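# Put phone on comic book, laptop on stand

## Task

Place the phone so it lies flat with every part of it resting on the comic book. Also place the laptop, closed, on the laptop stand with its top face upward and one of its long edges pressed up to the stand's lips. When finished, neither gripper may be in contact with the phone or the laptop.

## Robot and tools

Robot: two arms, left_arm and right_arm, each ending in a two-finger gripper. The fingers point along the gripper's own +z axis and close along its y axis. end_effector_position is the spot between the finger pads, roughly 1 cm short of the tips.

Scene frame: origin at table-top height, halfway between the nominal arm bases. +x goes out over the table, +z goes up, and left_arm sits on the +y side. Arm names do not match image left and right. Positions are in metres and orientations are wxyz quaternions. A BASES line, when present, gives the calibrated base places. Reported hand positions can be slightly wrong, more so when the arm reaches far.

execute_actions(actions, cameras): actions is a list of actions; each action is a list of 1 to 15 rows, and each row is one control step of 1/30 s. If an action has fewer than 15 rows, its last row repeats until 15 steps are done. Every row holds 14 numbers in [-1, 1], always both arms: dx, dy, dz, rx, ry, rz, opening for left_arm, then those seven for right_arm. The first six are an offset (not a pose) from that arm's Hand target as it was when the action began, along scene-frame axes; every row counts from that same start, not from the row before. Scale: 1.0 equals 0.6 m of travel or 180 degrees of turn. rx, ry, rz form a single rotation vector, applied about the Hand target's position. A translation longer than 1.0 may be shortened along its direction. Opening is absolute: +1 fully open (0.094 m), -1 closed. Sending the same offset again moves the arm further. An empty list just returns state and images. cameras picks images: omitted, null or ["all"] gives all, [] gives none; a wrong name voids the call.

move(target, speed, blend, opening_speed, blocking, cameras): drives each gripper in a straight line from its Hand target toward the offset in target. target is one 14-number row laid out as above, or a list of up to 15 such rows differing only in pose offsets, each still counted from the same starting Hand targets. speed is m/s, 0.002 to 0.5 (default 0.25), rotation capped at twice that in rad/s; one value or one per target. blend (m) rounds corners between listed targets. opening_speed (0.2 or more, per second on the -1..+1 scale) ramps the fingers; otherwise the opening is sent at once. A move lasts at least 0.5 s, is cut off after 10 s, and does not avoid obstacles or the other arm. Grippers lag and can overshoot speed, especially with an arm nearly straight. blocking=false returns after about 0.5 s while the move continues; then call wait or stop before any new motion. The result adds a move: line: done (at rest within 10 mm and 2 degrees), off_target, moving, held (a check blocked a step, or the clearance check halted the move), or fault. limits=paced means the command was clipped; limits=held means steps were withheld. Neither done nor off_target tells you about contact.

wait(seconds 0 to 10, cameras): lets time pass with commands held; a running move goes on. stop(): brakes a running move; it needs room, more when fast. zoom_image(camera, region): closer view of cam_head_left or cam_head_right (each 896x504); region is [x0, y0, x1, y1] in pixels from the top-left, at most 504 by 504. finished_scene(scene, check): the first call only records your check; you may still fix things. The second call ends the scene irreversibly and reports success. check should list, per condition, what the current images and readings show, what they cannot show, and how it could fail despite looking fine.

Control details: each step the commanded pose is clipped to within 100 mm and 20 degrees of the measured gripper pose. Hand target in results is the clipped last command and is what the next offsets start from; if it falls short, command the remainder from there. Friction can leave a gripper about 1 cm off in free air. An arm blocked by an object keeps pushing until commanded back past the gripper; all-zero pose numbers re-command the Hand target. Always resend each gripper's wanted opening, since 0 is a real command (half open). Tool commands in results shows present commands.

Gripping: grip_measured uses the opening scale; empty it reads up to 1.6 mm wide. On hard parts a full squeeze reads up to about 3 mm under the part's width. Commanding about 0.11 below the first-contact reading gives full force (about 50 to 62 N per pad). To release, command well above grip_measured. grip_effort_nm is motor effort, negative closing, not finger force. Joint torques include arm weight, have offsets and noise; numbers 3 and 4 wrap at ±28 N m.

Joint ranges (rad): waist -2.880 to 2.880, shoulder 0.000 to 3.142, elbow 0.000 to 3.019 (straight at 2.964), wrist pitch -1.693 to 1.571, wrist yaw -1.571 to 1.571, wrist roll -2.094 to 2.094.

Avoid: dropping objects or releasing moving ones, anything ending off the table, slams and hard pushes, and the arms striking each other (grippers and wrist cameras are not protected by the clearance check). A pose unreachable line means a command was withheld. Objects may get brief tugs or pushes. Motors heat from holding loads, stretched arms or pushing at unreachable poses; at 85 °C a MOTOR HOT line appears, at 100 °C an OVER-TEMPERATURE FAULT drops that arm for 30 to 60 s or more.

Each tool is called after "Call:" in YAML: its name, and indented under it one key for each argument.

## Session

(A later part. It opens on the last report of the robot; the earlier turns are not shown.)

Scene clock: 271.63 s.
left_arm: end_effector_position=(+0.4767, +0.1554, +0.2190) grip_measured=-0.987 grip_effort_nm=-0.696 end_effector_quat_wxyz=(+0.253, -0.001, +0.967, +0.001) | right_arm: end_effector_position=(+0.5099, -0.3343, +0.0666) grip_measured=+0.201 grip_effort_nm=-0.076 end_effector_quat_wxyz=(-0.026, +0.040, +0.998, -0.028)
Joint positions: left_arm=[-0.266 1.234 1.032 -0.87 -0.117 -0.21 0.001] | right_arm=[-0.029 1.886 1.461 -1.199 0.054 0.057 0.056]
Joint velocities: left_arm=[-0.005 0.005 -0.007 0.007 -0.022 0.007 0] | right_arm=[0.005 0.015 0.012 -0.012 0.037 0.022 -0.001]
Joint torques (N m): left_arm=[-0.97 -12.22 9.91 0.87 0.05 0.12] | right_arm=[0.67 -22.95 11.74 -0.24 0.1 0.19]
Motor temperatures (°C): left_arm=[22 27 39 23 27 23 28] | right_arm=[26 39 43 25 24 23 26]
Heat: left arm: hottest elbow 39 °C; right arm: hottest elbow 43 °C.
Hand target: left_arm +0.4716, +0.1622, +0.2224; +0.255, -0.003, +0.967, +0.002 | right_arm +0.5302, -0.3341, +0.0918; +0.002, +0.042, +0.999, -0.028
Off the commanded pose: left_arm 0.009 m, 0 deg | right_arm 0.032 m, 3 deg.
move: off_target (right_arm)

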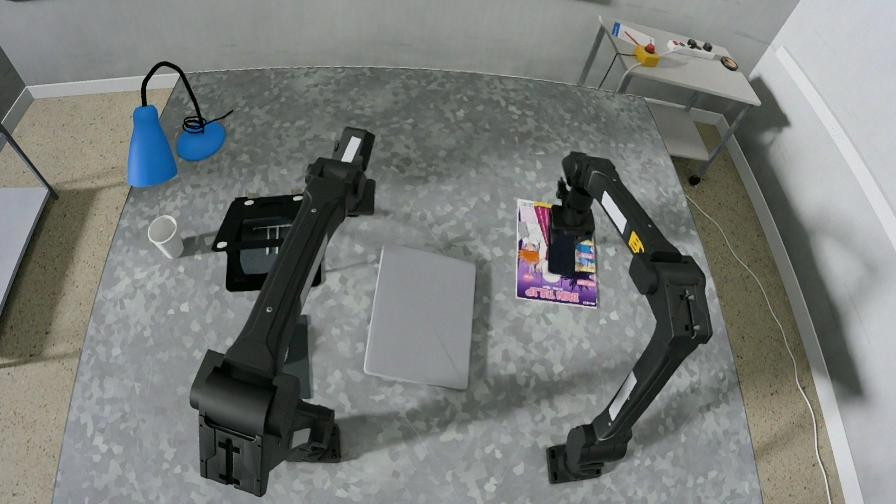

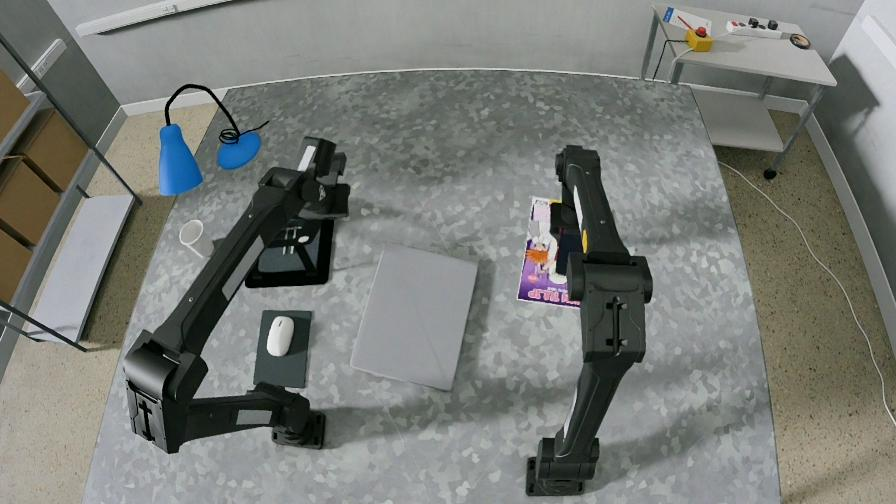

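Call:
move:
  target:
    - [0,0,0,0,0,0,-1,-0.05,0,0.2,0,0,0,-1]
    - [0,0,0,0,0,0,-1,-0.3,0.1,0.2,0,0,0,-1]
    - [0,0,0,0,0,0,-1,-0.5,0.2,0.15,0,0,0,-1]
  speed: 0.15
  blend: 0.03

Call:
zoom_image:
  camera: "cam_head_left"
  region: [500, 180, 620, 320]

Call:
zoom_image:
  camera: "cam_head_right"
  region: [500, 180, 620, 320]

Scene clock: 294.20 s.
left_arm: end_effector_position=(+0.4767, +0.1554, +0.2190) grip_measured=-0.987 grip_effort_nm=-0.701 end_effector_quat_wxyz=(+0.253, -0.001, +0.967, +0.001) | right_arm: end_effector_position=(+0.2358, -0.2096, +0.1859) grip_measured=-0.992 grip_effort_nm=-0.442 end_effector_quat_wxyz=(-0.004, +0.043, +0.999, -0.028)
Joint positions: left_arm=[-0.266 1.234 1.032 -0.87 -0.117 -0.21 0.001] | right_arm=[0.393 1.113 0.932 -1.422 0.047 0.486 0]
Joint velocities: left_arm=[-0.005 -0.015 0.002 0.007 0.066 0.022 0.001] | right_arm=[-0.015 -0.024 0.017 -0.007 0.007 0.007 0.001]
Joint torques (N m): left_arm=[-0.97 -11.99 9.84 0.77 0.01 0.11] | right_arm=[1.44 -9.47 7.36 0.4 0.14 0.18]
Motor temperatures (°C): left_arm=[22 27 39 23 27 23 28] | right_arm=[26 41 44 25 24 23 25]
Heat: left arm: hottest elbow 39 °C; right arm: hottest elbow 44 °C.
Hand target: left_arm +0.4716, +0.1622, +0.2224; +0.255, -0.003, +0.967, +0.002 | right_arm +0.2314, -0.2082, +0.1832; -0.001, +0.042, +0.999, -0.028
Off the commanded pose: left_arm 0.009 m, 0 deg | right_arm 0.008 m, 1 deg.
move: done

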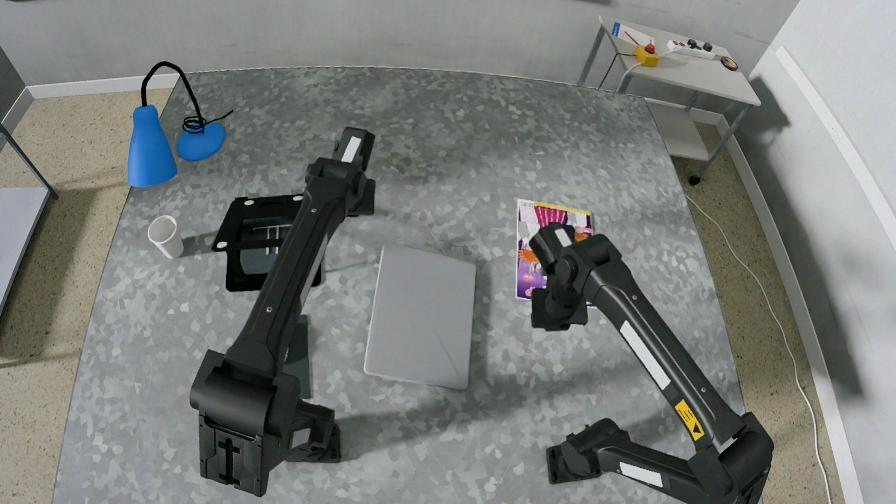

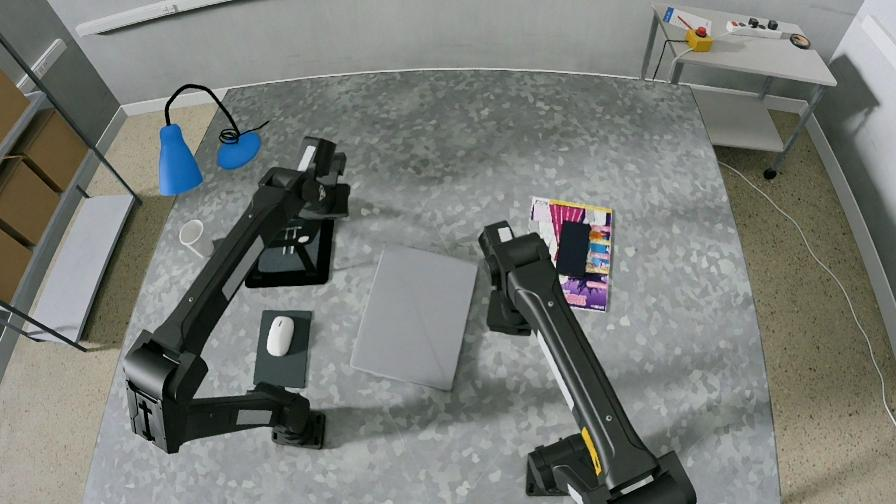

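Scaled by 3.600.

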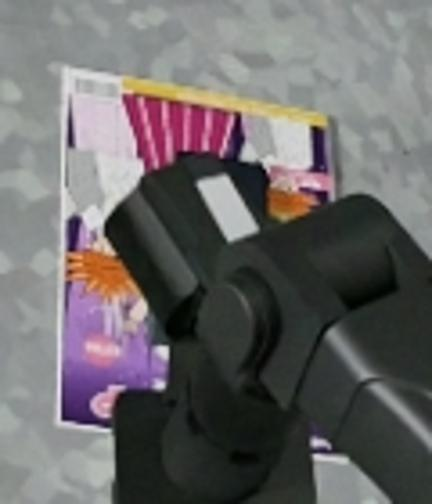

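Scaled by 3.600.

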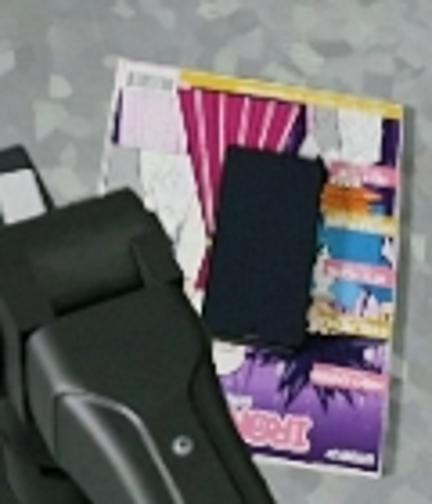

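Call:
zoom_image:
  camera: "cam_head_left"
  region: [340, 220, 520, 400]

Call:
zoom_image:
  camera: "cam_head_right"
  region: [330, 220, 510, 400]

Call:
zoom_image:
  camera: "cam_head_right"
  region: [160, 180, 360, 320]

Scaled by 2.800.

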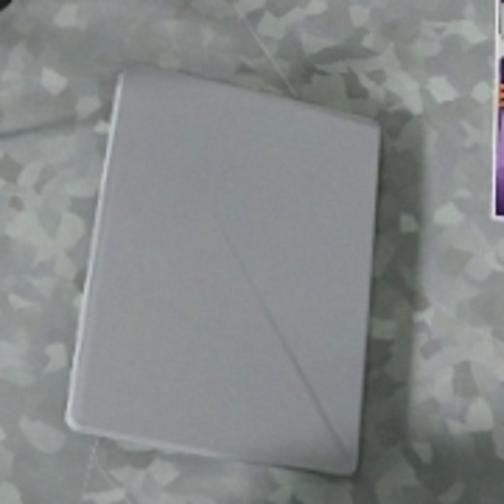

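Scaled by 2.800.

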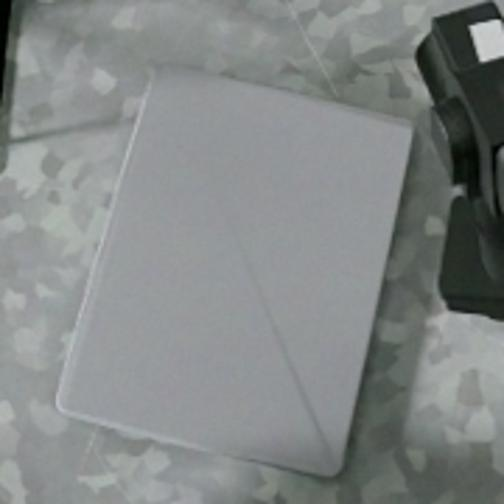

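Scaled by 2.520.

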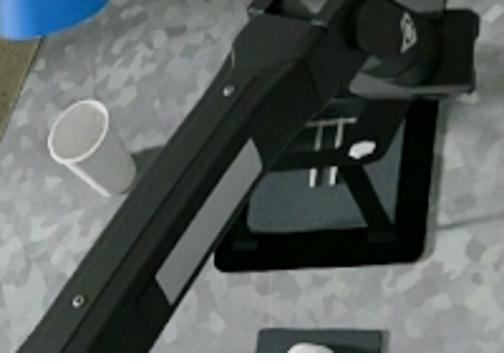

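Call:
move:
  target: [-0.036,0.088,-0.2,0,0.15,0,-1,-0.1,0.11,-0.14,0,0,0,-1]
  speed: 0.12

Call:
zoom_image:
  camera: "cam_head_left"
  region: [300, 180, 560, 420]

Call:
zoom_image:
  camera: "cam_head_right"
  region: [280, 180, 540, 420]

Scene clock: 316.80 s.
left_arm: end_effector_position=(+0.4431, +0.2110, +0.0981) grip_measured=-0.987 grip_effort_nm=-0.696 end_effector_quat_wxyz=(+0.020, +0.000, +1.000, +0.007) | right_arm: end_effector_position=(+0.1757, -0.1435, +0.1086) grip_measured=-0.992 grip_effort_nm=-0.442 end_effector_quat_wxyz=(+0.006, +0.045, +0.999, -0.021)
Joint positions: left_arm=[-0.112 1.492 1.032 -1.071 -0.018 -0.082 0.001] | right_arm=[0.711 1.116 0.723 -1.198 0.039 0.806 0]
Joint velocities: left_arm=[-0.015 -0.005 -0.012 0.007 0.007 -0.051 0] | right_arm=[0.005 -0.024 -0.002 -0.022 -0.051 0.007 -0.001]
Joint torques (N m): left_arm=[-0.03 -12.22 10.84 0.23 0.1 0.1] | right_arm=[1.44 -5.77 6.98 0.44 0.03 0.24]
Motor temperatures (°C): left_arm=[22 27 39 23 27 23 28] | right_arm=[26 38 45 25 24 23 25]
Heat: left arm: hottest elbow 39 °C; right arm: hottest elbow 45 °C.
Hand target: left_arm +0.4494, +0.2154, +0.1020; +0.022, -0.001, +1.000, +0.006 | right_arm +0.1707, -0.1427, +0.0982; -0.003, +0.042, +0.999, -0.029
Off the commanded pose: left_arm 0.009 m, 1 deg | right_arm 0.011 m, 1 deg.
move: off_target (right_arm)

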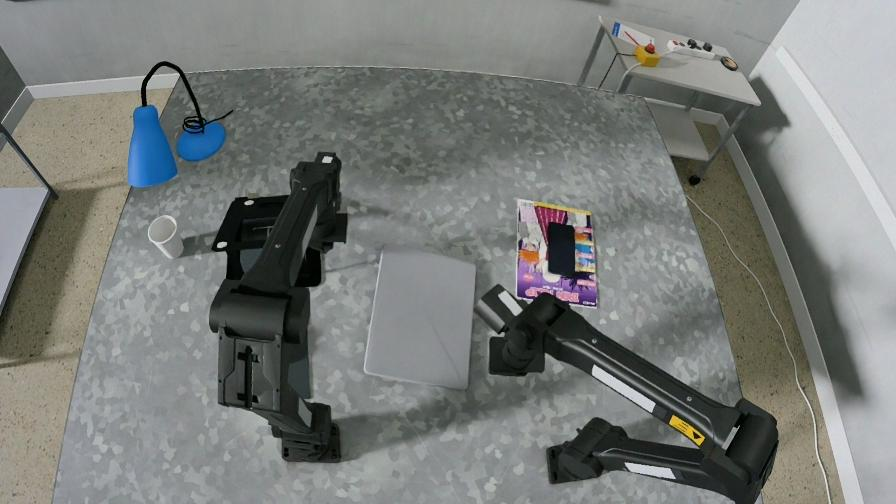

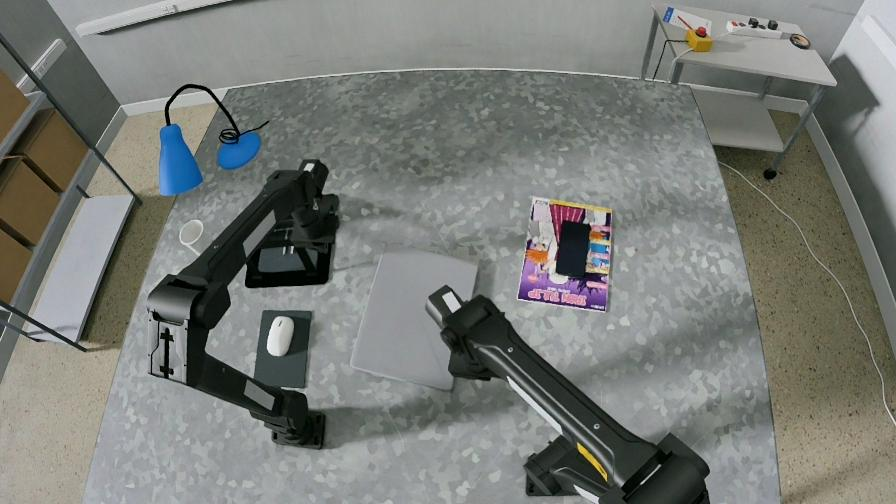

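Scaled by 1.938.

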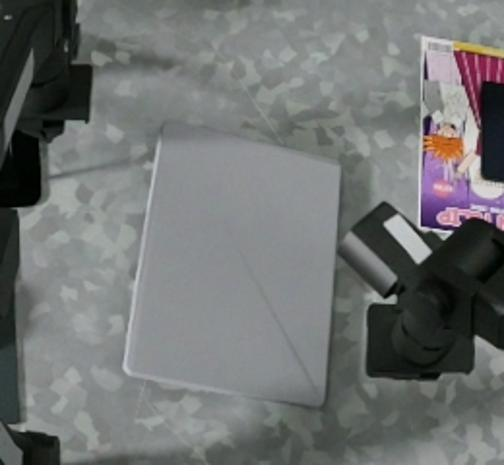

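Scaled by 1.938.

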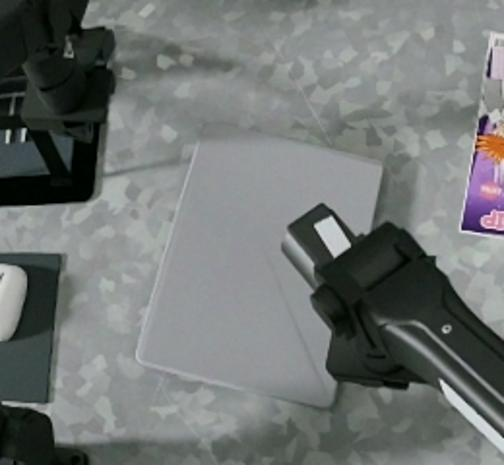

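Call:
move:
  target: [0.012,0,-0.12,0,0,0,-1,-0.005,0,-0.135,0,0,0,-1]
  speed: 0.08

Call:
zoom_image:
  camera: "cam_head_left"
  region: [300, 180, 560, 420]

Call:
zoom_image:
  camera: "cam_head_right"
  region: [280, 180, 540, 420]

Scene clock: 322.37 s.
left_arm: end_effector_position=(+0.4597, +0.2082, +0.0808) grip_measured=-0.987 grip_effort_nm=-0.681 end_effector_quat_wxyz=(+0.051, -0.008, +0.999, +0.002) | right_arm: end_effector_position=(+0.1743, -0.1436, +0.0264) grip_measured=-0.992 grip_effort_nm=-0.437 end_effector_quat_wxyz=(+0.006, +0.045, +0.999, -0.022)
Joint positions: left_arm=[-0.113 1.52 1.01 -0.959 -0.014 -0.099 0.001] | right_arm=[0.714 1.262 0.583 -0.914 0.039 0.809 0]
Joint velocities: left_arm=[-0.005 0.005 -0.002 0.002 0.066 0.037 0] | right_arm=[-0.024 0.005 -0.012 0.007 -0.022 0.022 0]
Joint torques (N m): left_arm=[-0.09 -7.3 5.11 2.7 -0.04 0.28] | right_arm=[1.38 -6.65 5.85 0.64 0.03 0.23]
Motor temperatures (°C): left_arm=[22 27 38 23 27 23 28] | right_arm=[26 38 44 25 24 23 25]
Heat: left arm: hottest elbow 38 °C; right arm: hottest elbow 44 °C.
Hand target: left_arm +0.4557, +0.2150, +0.0301; +0.022, -0.001, +1.000, +0.006 | right_arm +0.1678, -0.1441, +0.0172; -0.003, +0.042, +0.999, -0.029
Off the commanded pose: left_arm 0.051 m, 3 deg | right_arm 0.011 m, 1 deg.
move: off_target (left_arm, right_arm)

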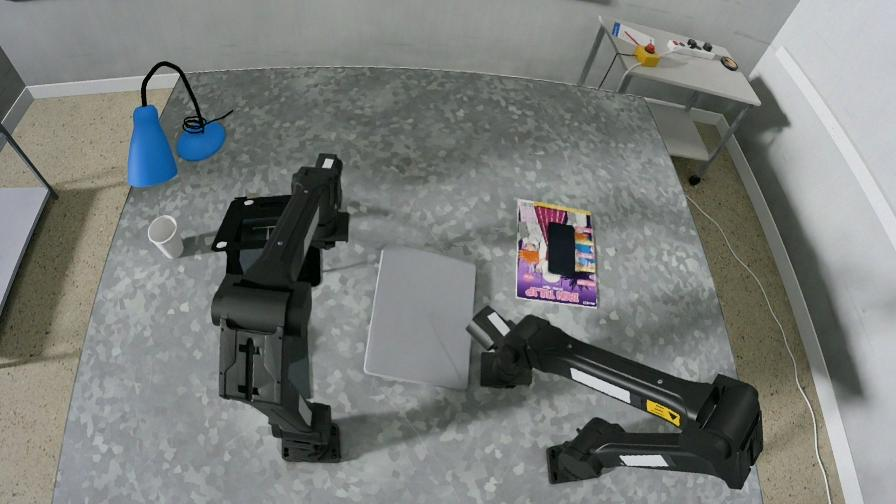

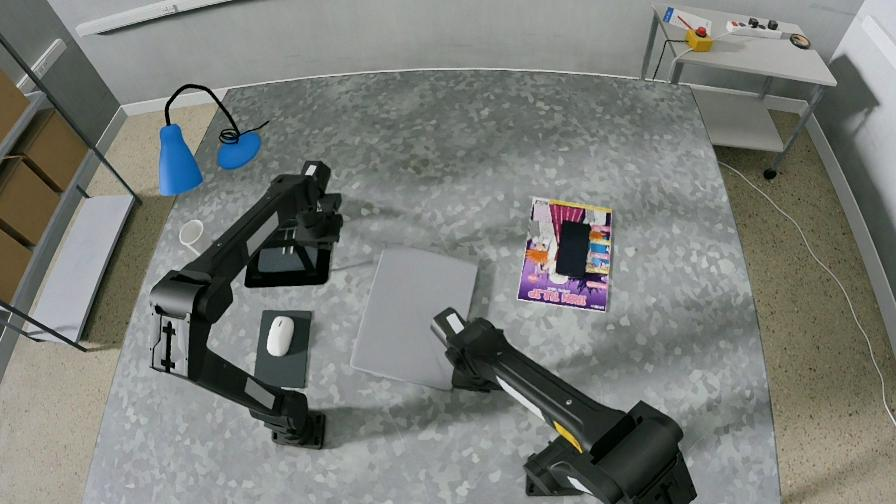

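Scaled by 1.938.

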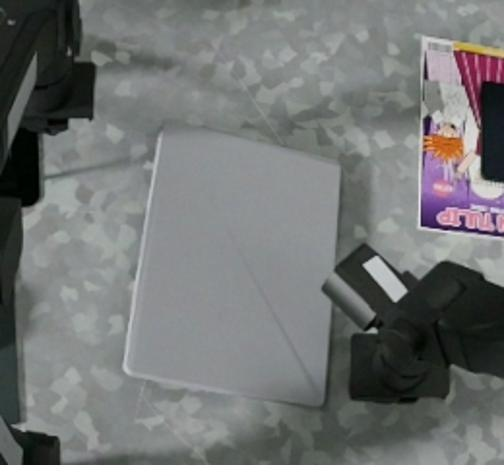

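Scaled by 1.938.

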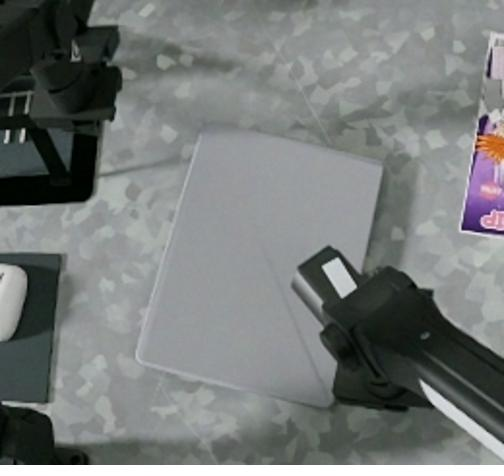

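Call:
zoom_image:
  camera: "cam_head_left"
  region: [210, 140, 390, 300]

Call:
zoom_image:
  camera: "cam_head_right"
  region: [220, 140, 400, 300]

Scaled by 2.800.

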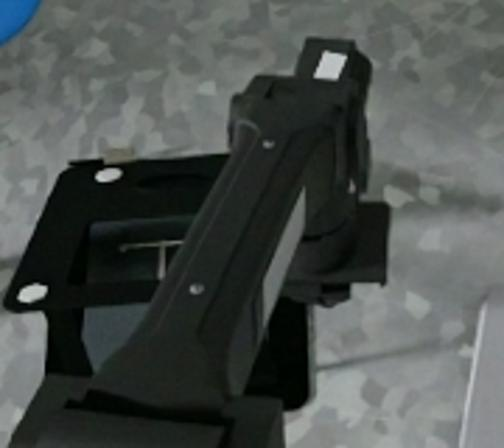

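Scaled by 2.800.

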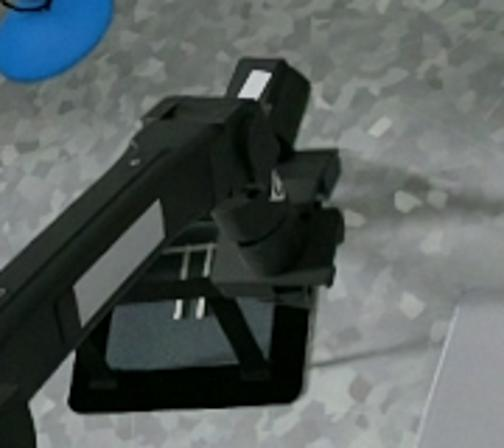

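Call:
move:
  target: [0.0,0,0.14,0,0,0,-1,0,0,0,0,0,0,-1]
  speed: 0.08

Call:
zoom_image:
  camera: "cam_head_left"
  region: [210, 140, 390, 300]

Call:
zoom_image:
  camera: "cam_head_right"
  region: [220, 140, 400, 300]

Scene clock: 336.87 s.
left_arm: end_effector_position=(+0.4307, +0.2109, +0.0859) grip_measured=-0.987 grip_effort_nm=-0.676 end_effector_quat_wxyz=(-0.014, +0.002, +1.000, +0.007) | right_arm: end_effector_position=(+0.1744, -0.1435, +0.0264) grip_measured=-0.992 grip_effort_nm=-0.442 end_effector_quat_wxyz=(+0.006, +0.045, +0.999, -0.022)
Joint positions: left_arm=[-0.112 1.518 1.026 -1.107 -0.012 -0.08 0.001] | right_arm=[0.714 1.262 0.583 -0.913 0.039 0.81 0]
Joint velocities: left_arm=[-0.005 -0.005 -0.002 -0.012 -0.022 -0.022 0.001] | right_arm=[0.005 -0.005 -0.002 -0.017 -0.022 -0.051 0.001]
Joint torques (N m): left_arm=[-0.03 -14.33 14.68 0.2 -0.19 0.09] | right_arm=[1.38 -6.65 5.89 0.44 0.03 0.23]
Motor temperatures (°C): left_arm=[22 27 37 24 27 23 28] | right_arm=[26 36 43 25 24 23 25]
Heat: left arm: hottest elbow 37 °C; right arm: hottest elbow 43 °C.
Hand target: left_arm +0.4567, +0.2155, +0.1139; +0.021, -0.001, +1.000, +0.006 | right_arm +0.1678, -0.1441, +0.0172; -0.003, +0.042, +0.999, -0.029
Off the commanded pose: left_arm 0.038 m, 4 deg | right_arm 0.011 m, 1 deg.
move: off_target (left_arm, right_arm)

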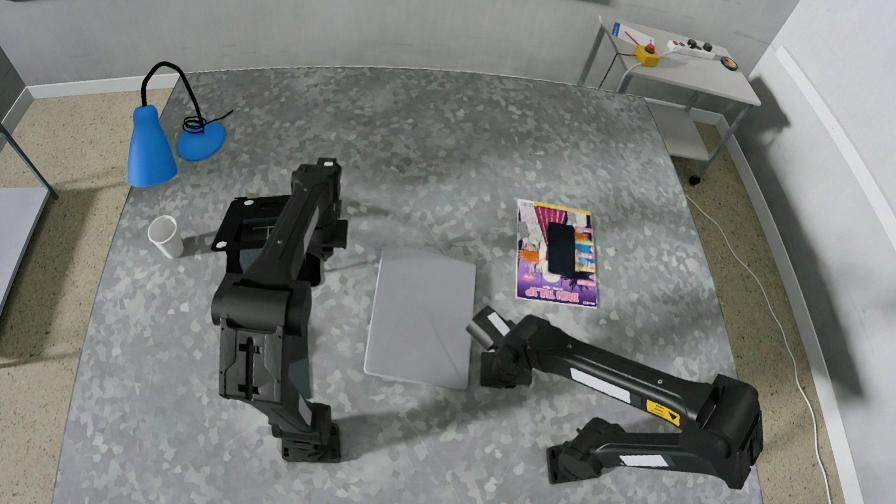

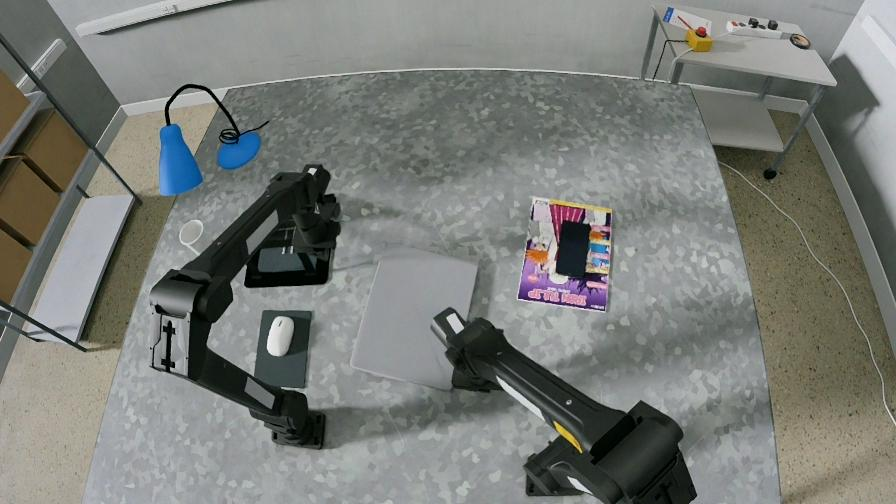

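Scaled by 2.800.

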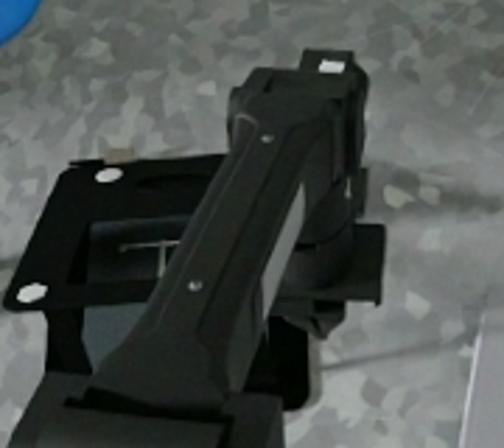

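Scaled by 2.800.

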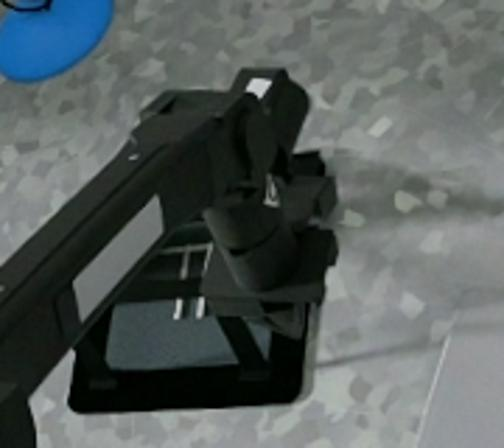

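Call:
move:
  target:
    - [0.0,0,0.1,0,0,0,-1,0,0,0,0,0,0,-1]
    - [0.0,-0.09,0.1,0,0,0,-1,0,0,0,0,0,0,-1]
  speed: 0.1

Call:
zoom_image:
  camera: "cam_head_left"
  region: [210, 140, 390, 300]

Call:
zoom_image:
  camera: "cam_head_right"
  region: [220, 140, 400, 300]

Scene clock: 359.97 s.
left_arm: end_effector_position=(+0.4350, +0.1694, +0.1490) grip_measured=-0.987 grip_effort_nm=-0.672 end_effector_quat_wxyz=(-0.007, -0.001, +1.000, +0.009) | right_arm: end_effector_position=(+0.1744, -0.1435, +0.0264) grip_measured=-0.992 grip_effort_nm=-0.442 end_effector_quat_wxyz=(+0.006, +0.045, +0.999, -0.022)
Joint positions: left_arm=[-0.214 1.468 1.15 -1.271 -0.015 -0.186 0.001] | right_arm=[0.714 1.262 0.583 -0.913 0.039 0.81 0]
Joint velocities: left_arm=[-0.015 -0.005 -0.012 -0.007 -0.051 -0.037 0.001] | right_arm=[0.015 0.005 0.002 0.002 0.081 0.007 0]
Joint torques (N m): left_arm=[-1.67 -12.63 15.82 -0.12 -0.23 -0.07] | right_arm=[1.44 -6.59 5.83 0.43 0.03 0.22]
Motor temperatures (°C): left_arm=[22 27 40 24 27 23 28] | right_arm=[26 35 41 25 24 23 25]
Heat: left arm: hottest elbow 40 °C; right arm: hottest elbow 41 °C.
Hand target: left_arm +0.4570, +0.1618, +0.1741; +0.022, -0.001, +1.000, +0.006 | right_arm +0.1678, -0.1441, +0.0172; -0.003, +0.042, +0.999, -0.029
Off the commanded pose: left_arm 0.034 m, 3 deg | right_arm 0.011 m, 1 deg.
move: off_target (left_arm, right_arm)

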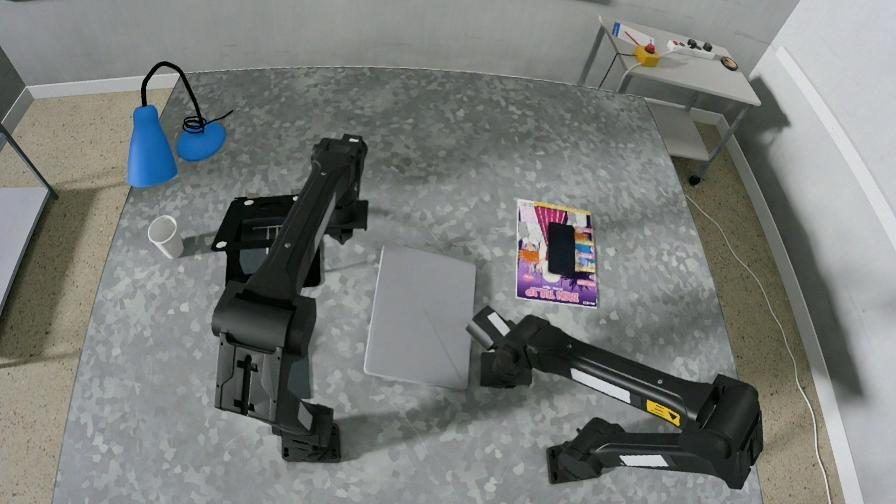

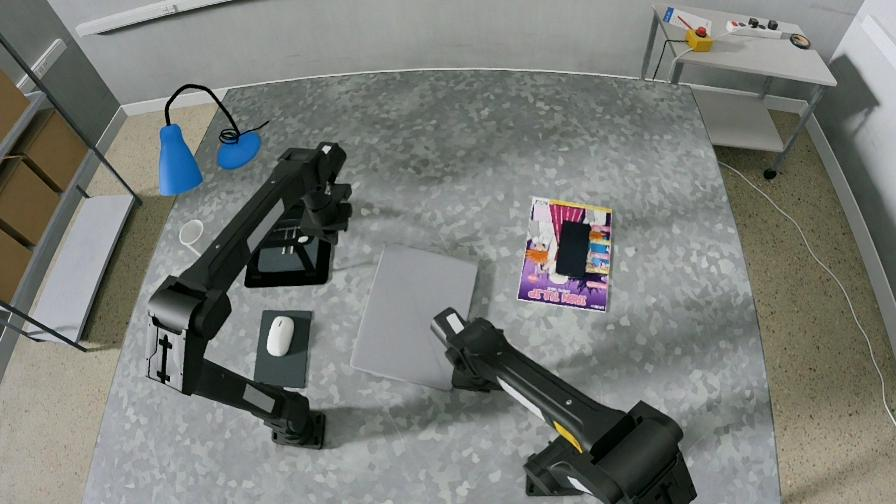

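Scaled by 2.800.

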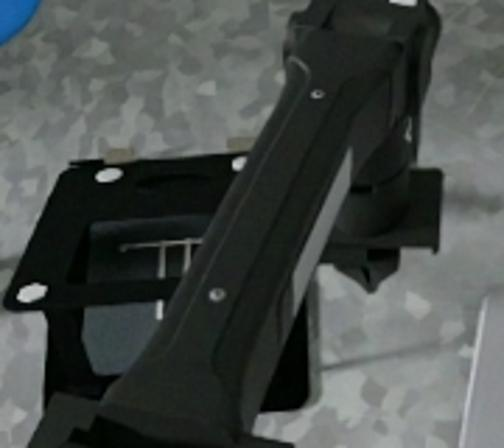

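Scaled by 2.800.

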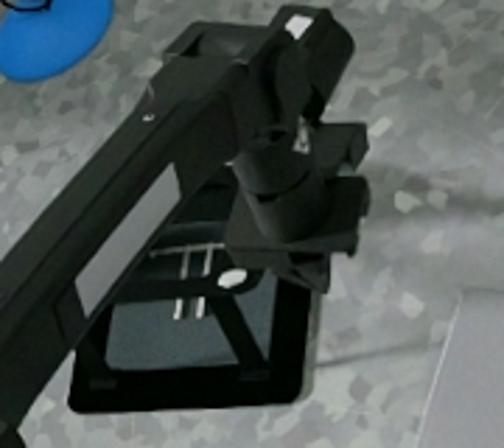

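Call:
move:
  target: [-0.01,0,-0.2,0,0,0,-1,0,0,0,0,0,0,-1]
  speed: 0.1

Call:
zoom_image:
  camera: "cam_head_left"
  region: [260, 180, 440, 320]

Call:
zoom_image:
  camera: "cam_head_right"
  region: [260, 180, 440, 320]

Scene clock: 370.67 s.
left_arm: end_effector_position=(+0.4507, +0.1659, +0.0600) grip_measured=-0.987 grip_effort_nm=-0.676 end_effector_quat_wxyz=(+0.023, -0.003, +1.000, +0.004) | right_arm: end_effector_position=(+0.1744, -0.1435, +0.0264) grip_measured=-0.992 grip_effort_nm=-0.437 end_effector_quat_wxyz=(+0.006, +0.045, +0.999, -0.022)
Joint positions: left_arm=[-0.216 1.574 1.013 -0.966 -0.016 -0.192 0.001] | right_arm=[0.714 1.262 0.583 -0.913 0.039 0.81 0]
Joint velocities: left_arm=[-0.024 -0.015 0.002 -0.002 0.022 -0.081 0.001] | right_arm=[-0.015 -0.005 0.002 0.002 0.007 0.007 0]
Joint torques (N m): left_arm=[-2.78 -13.1 7.99 0.95 -0.18 -0.08] | right_arm=[1.44 -6.59 5.86 0.44 0.03 0.22]
Motor temperatures (°C): left_arm=[22 27 40 24 27 23 28] | right_arm=[26 35 41 25 24 23 25]
Heat: left arm: hottest elbow 40 °C; right arm: hottest elbow 41 °C.
Hand target: left_arm +0.4493, +0.1612, +0.0545; +0.022, -0.001, +1.000, +0.006 | right_arm +0.1678, -0.1441, +0.0172; -0.003, +0.042, +0.999, -0.029
Off the commanded pose: left_arm 0.007 m, 0 deg | right_arm 0.011 m, 1 deg.
move: off_target (right_arm)

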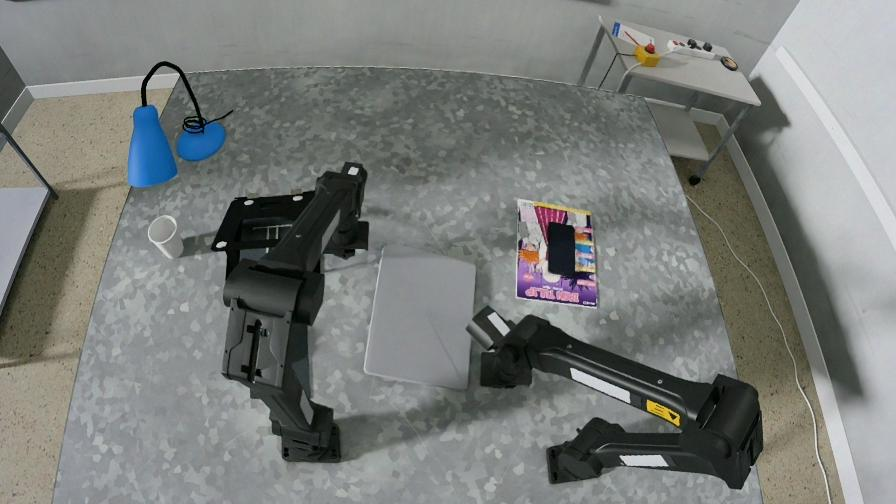

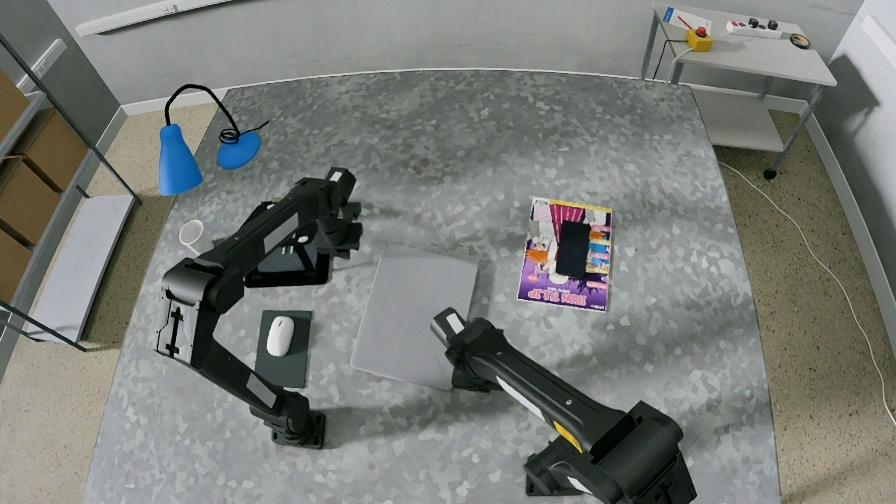

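Scaled by 2.800.

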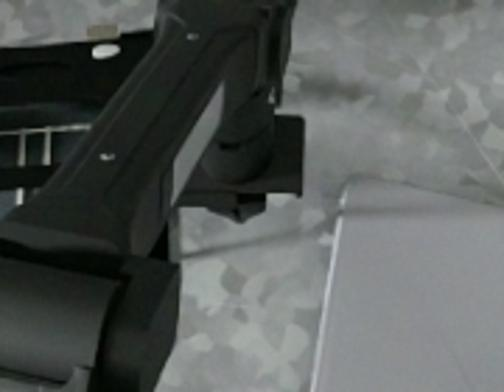

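Scaled by 2.800.

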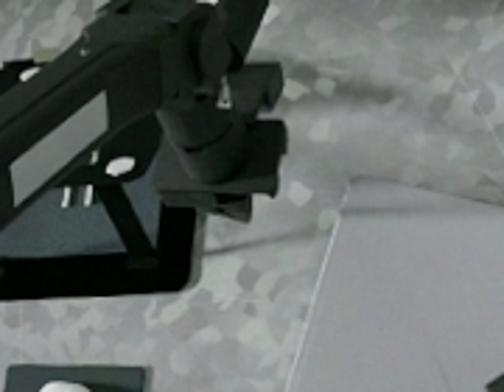

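Call:
move:
  target: [-0.01,0,-0.066,0,0,0,-1,0,0,0,0,0,0,-1]
  speed: 0.07

Call:
zoom_image:
  camera: "cam_head_left"
  region: [300, 180, 560, 420]

Call:
zoom_image:
  camera: "cam_head_right"
  region: [280, 180, 540, 420]

Scene clock: 375.13 s.
left_arm: end_effector_position=(+0.4455, +0.1662, +0.0214) grip_measured=-0.987 grip_effort_nm=-0.672 end_effector_quat_wxyz=(+0.024, -0.003, +1.000, +0.004) | right_arm: end_effector_position=(+0.1744, -0.1435, +0.0264) grip_measured=-0.992 grip_effort_nm=-0.442 end_effector_quat_wxyz=(+0.006, +0.045, +0.999, -0.022)
Joint positions: left_arm=[-0.217 1.624 0.951 -0.851 -0.016 -0.195 0.001] | right_arm=[0.714 1.262 0.583 -0.913 0.039 0.81 0]
Joint velocities: left_arm=[-0.005 -0.015 -0.007 -0.017 0.007 -0.022 0] | right_arm=[-0.005 -0.015 -0.007 -0.007 0.022 0.022 0.001]
Joint torques (N m): left_arm=[-2.43 -13.22 7.32 0.8 -0.15 -0.09] | right_arm=[1.49 -6.59 5.86 0.43 0.03 0.23]
Motor temperatures (°C): left_arm=[22 27 40 24 27 23 28] | right_arm=[26 35 41 25 24 23 25]
Heat: left arm: hottest elbow 40 °C; right arm: hottest elbow 41 °C.
Hand target: left_arm +0.4427, +0.1611, +0.0152; +0.022, -0.001, +1.000, +0.006 | right_arm +0.1678, -0.1441, +0.0172; -0.003, +0.042, +0.999, -0.029
Off the commanded pose: left_arm 0.008 m, 0 deg | right_arm 0.011 m, 1 deg.
move: off_target (right_arm)

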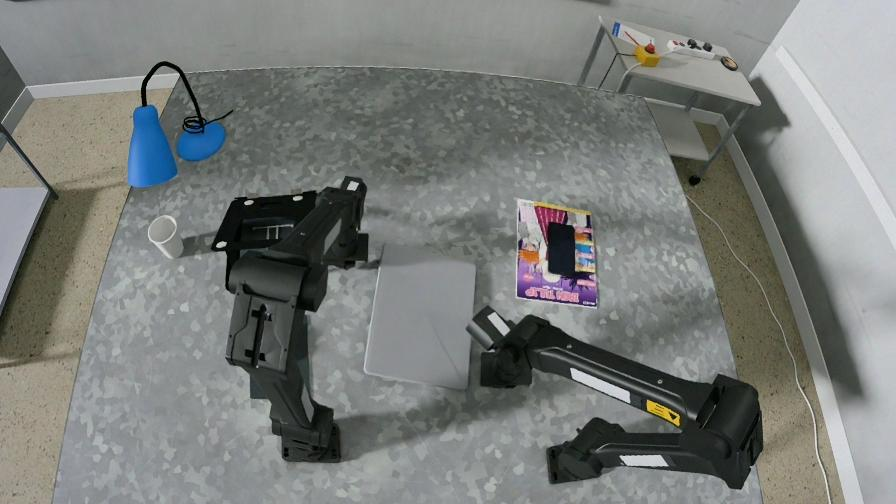

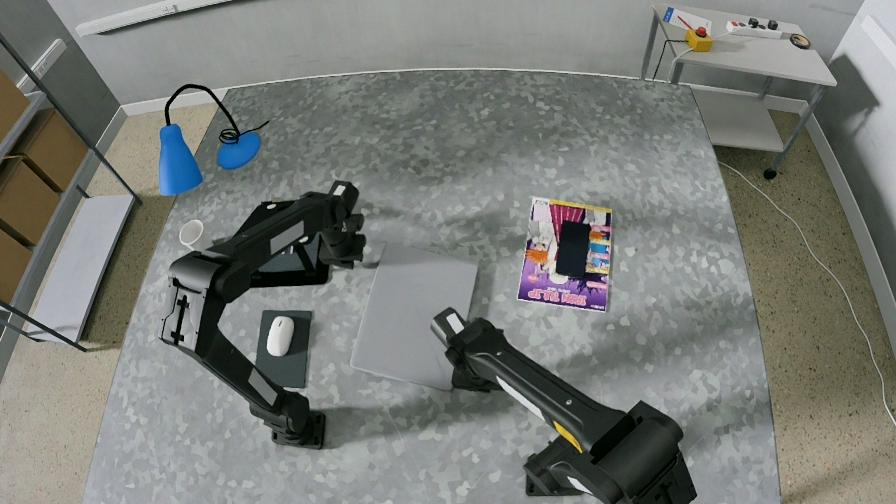

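Scaled by 1.938.

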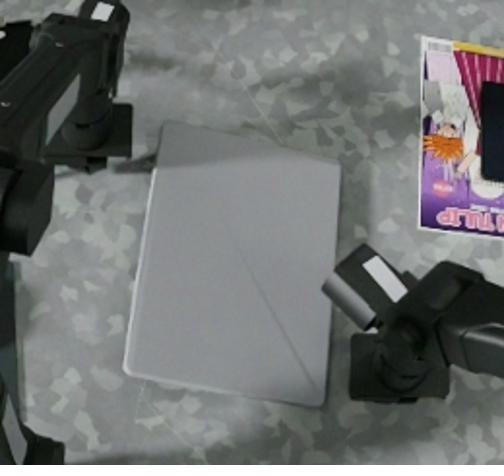

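Scaled by 1.938.

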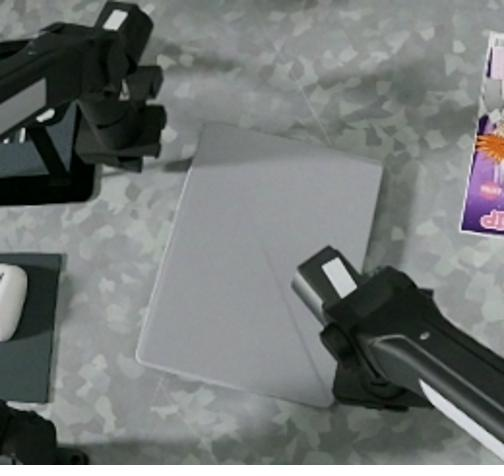

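Call:
move:
  target:
    - [0,-0.122,0,0,0,0,-1,0,0.097,0,0,0,0,-1]
    - [0.03,-0.167,0,0,0,0,-1,-0.03,0.14,0,0,0,0,-1]
    - [0.062,-0.212,0,0,0,0,-1,-0.06,0.182,0,0,0,0,-1]
  speed: 0.07

Call:
zoom_image:
  camera: "cam_head_left"
  region: [300, 180, 560, 420]

Call:
zoom_image:
  camera: "cam_head_right"
  region: [280, 180, 540, 420]

Scene clock: 385.80 s.
left_arm: end_effector_position=(+0.4636, +0.0521, +0.0121) grip_measured=-0.987 grip_effort_nm=-0.676 end_effector_quat_wxyz=(+0.014, -0.005, +1.000, +0.010) | right_arm: end_effector_position=(+0.1244, -0.0556, +0.0109) grip_measured=-0.992 grip_effort_nm=-0.437 end_effector_quat_wxyz=(-0.011, +0.044, +0.998, -0.041)
Joint positions: left_arm=[-0.455 1.768 1.12 -0.907 -0.03 -0.436 0.001] | right_arm=[1.04 1.435 0.69 -0.909 0.02 1.133 0]
Joint velocities: left_arm=[-0.005 -0.015 0.007 -0.002 -0.022 0.007 0] | right_arm=[0.005 -0.005 -0.012 -0.002 0.007 0.022 -0.001]
Joint torques (N m): left_arm=[-2.96 -14.04 12.88 0.16 0 -0.13] | right_arm=[1.38 -8.88 9.51 0.14 0.07 0.23]
Motor temperatures (°C): left_arm=[22 27 40 23 27 23 28] | right_arm=[26 35 40 25 24 23 25]
Heat: left arm: hottest elbow 40 °C; right arm: hottest elbow 40 °C.
Hand target: left_arm +0.4788, +0.0333, +0.0156; +0.023, -0.001, +1.000, +0.005 | right_arm +0.1320, -0.0347, +0.0150; -0.005, +0.042, +0.999, -0.030
Off the commanded pose: left_arm 0.025 m, 1 deg | right_arm 0.023 m, 2 deg.
move: off_target (left_arm, right_arm)

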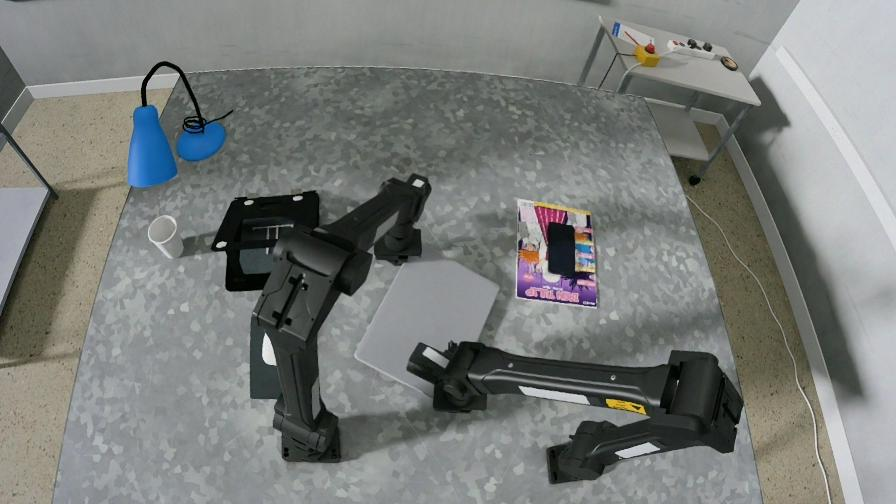

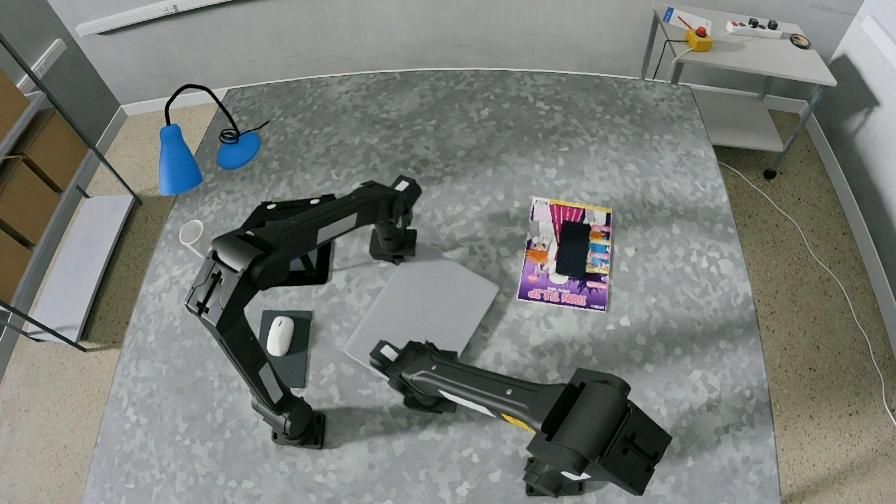

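Scaled by 1.938.

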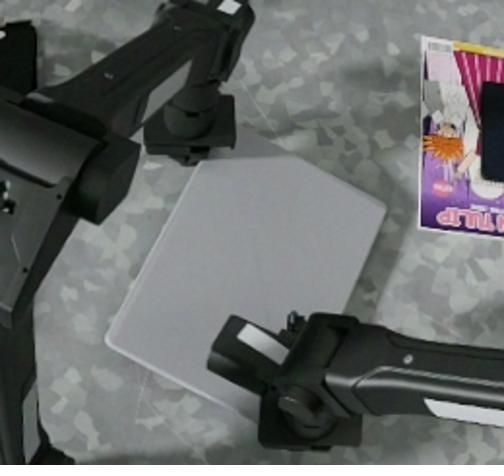

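Scaled by 1.938.

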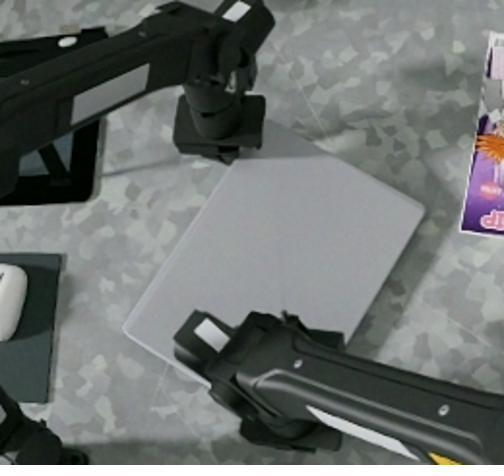

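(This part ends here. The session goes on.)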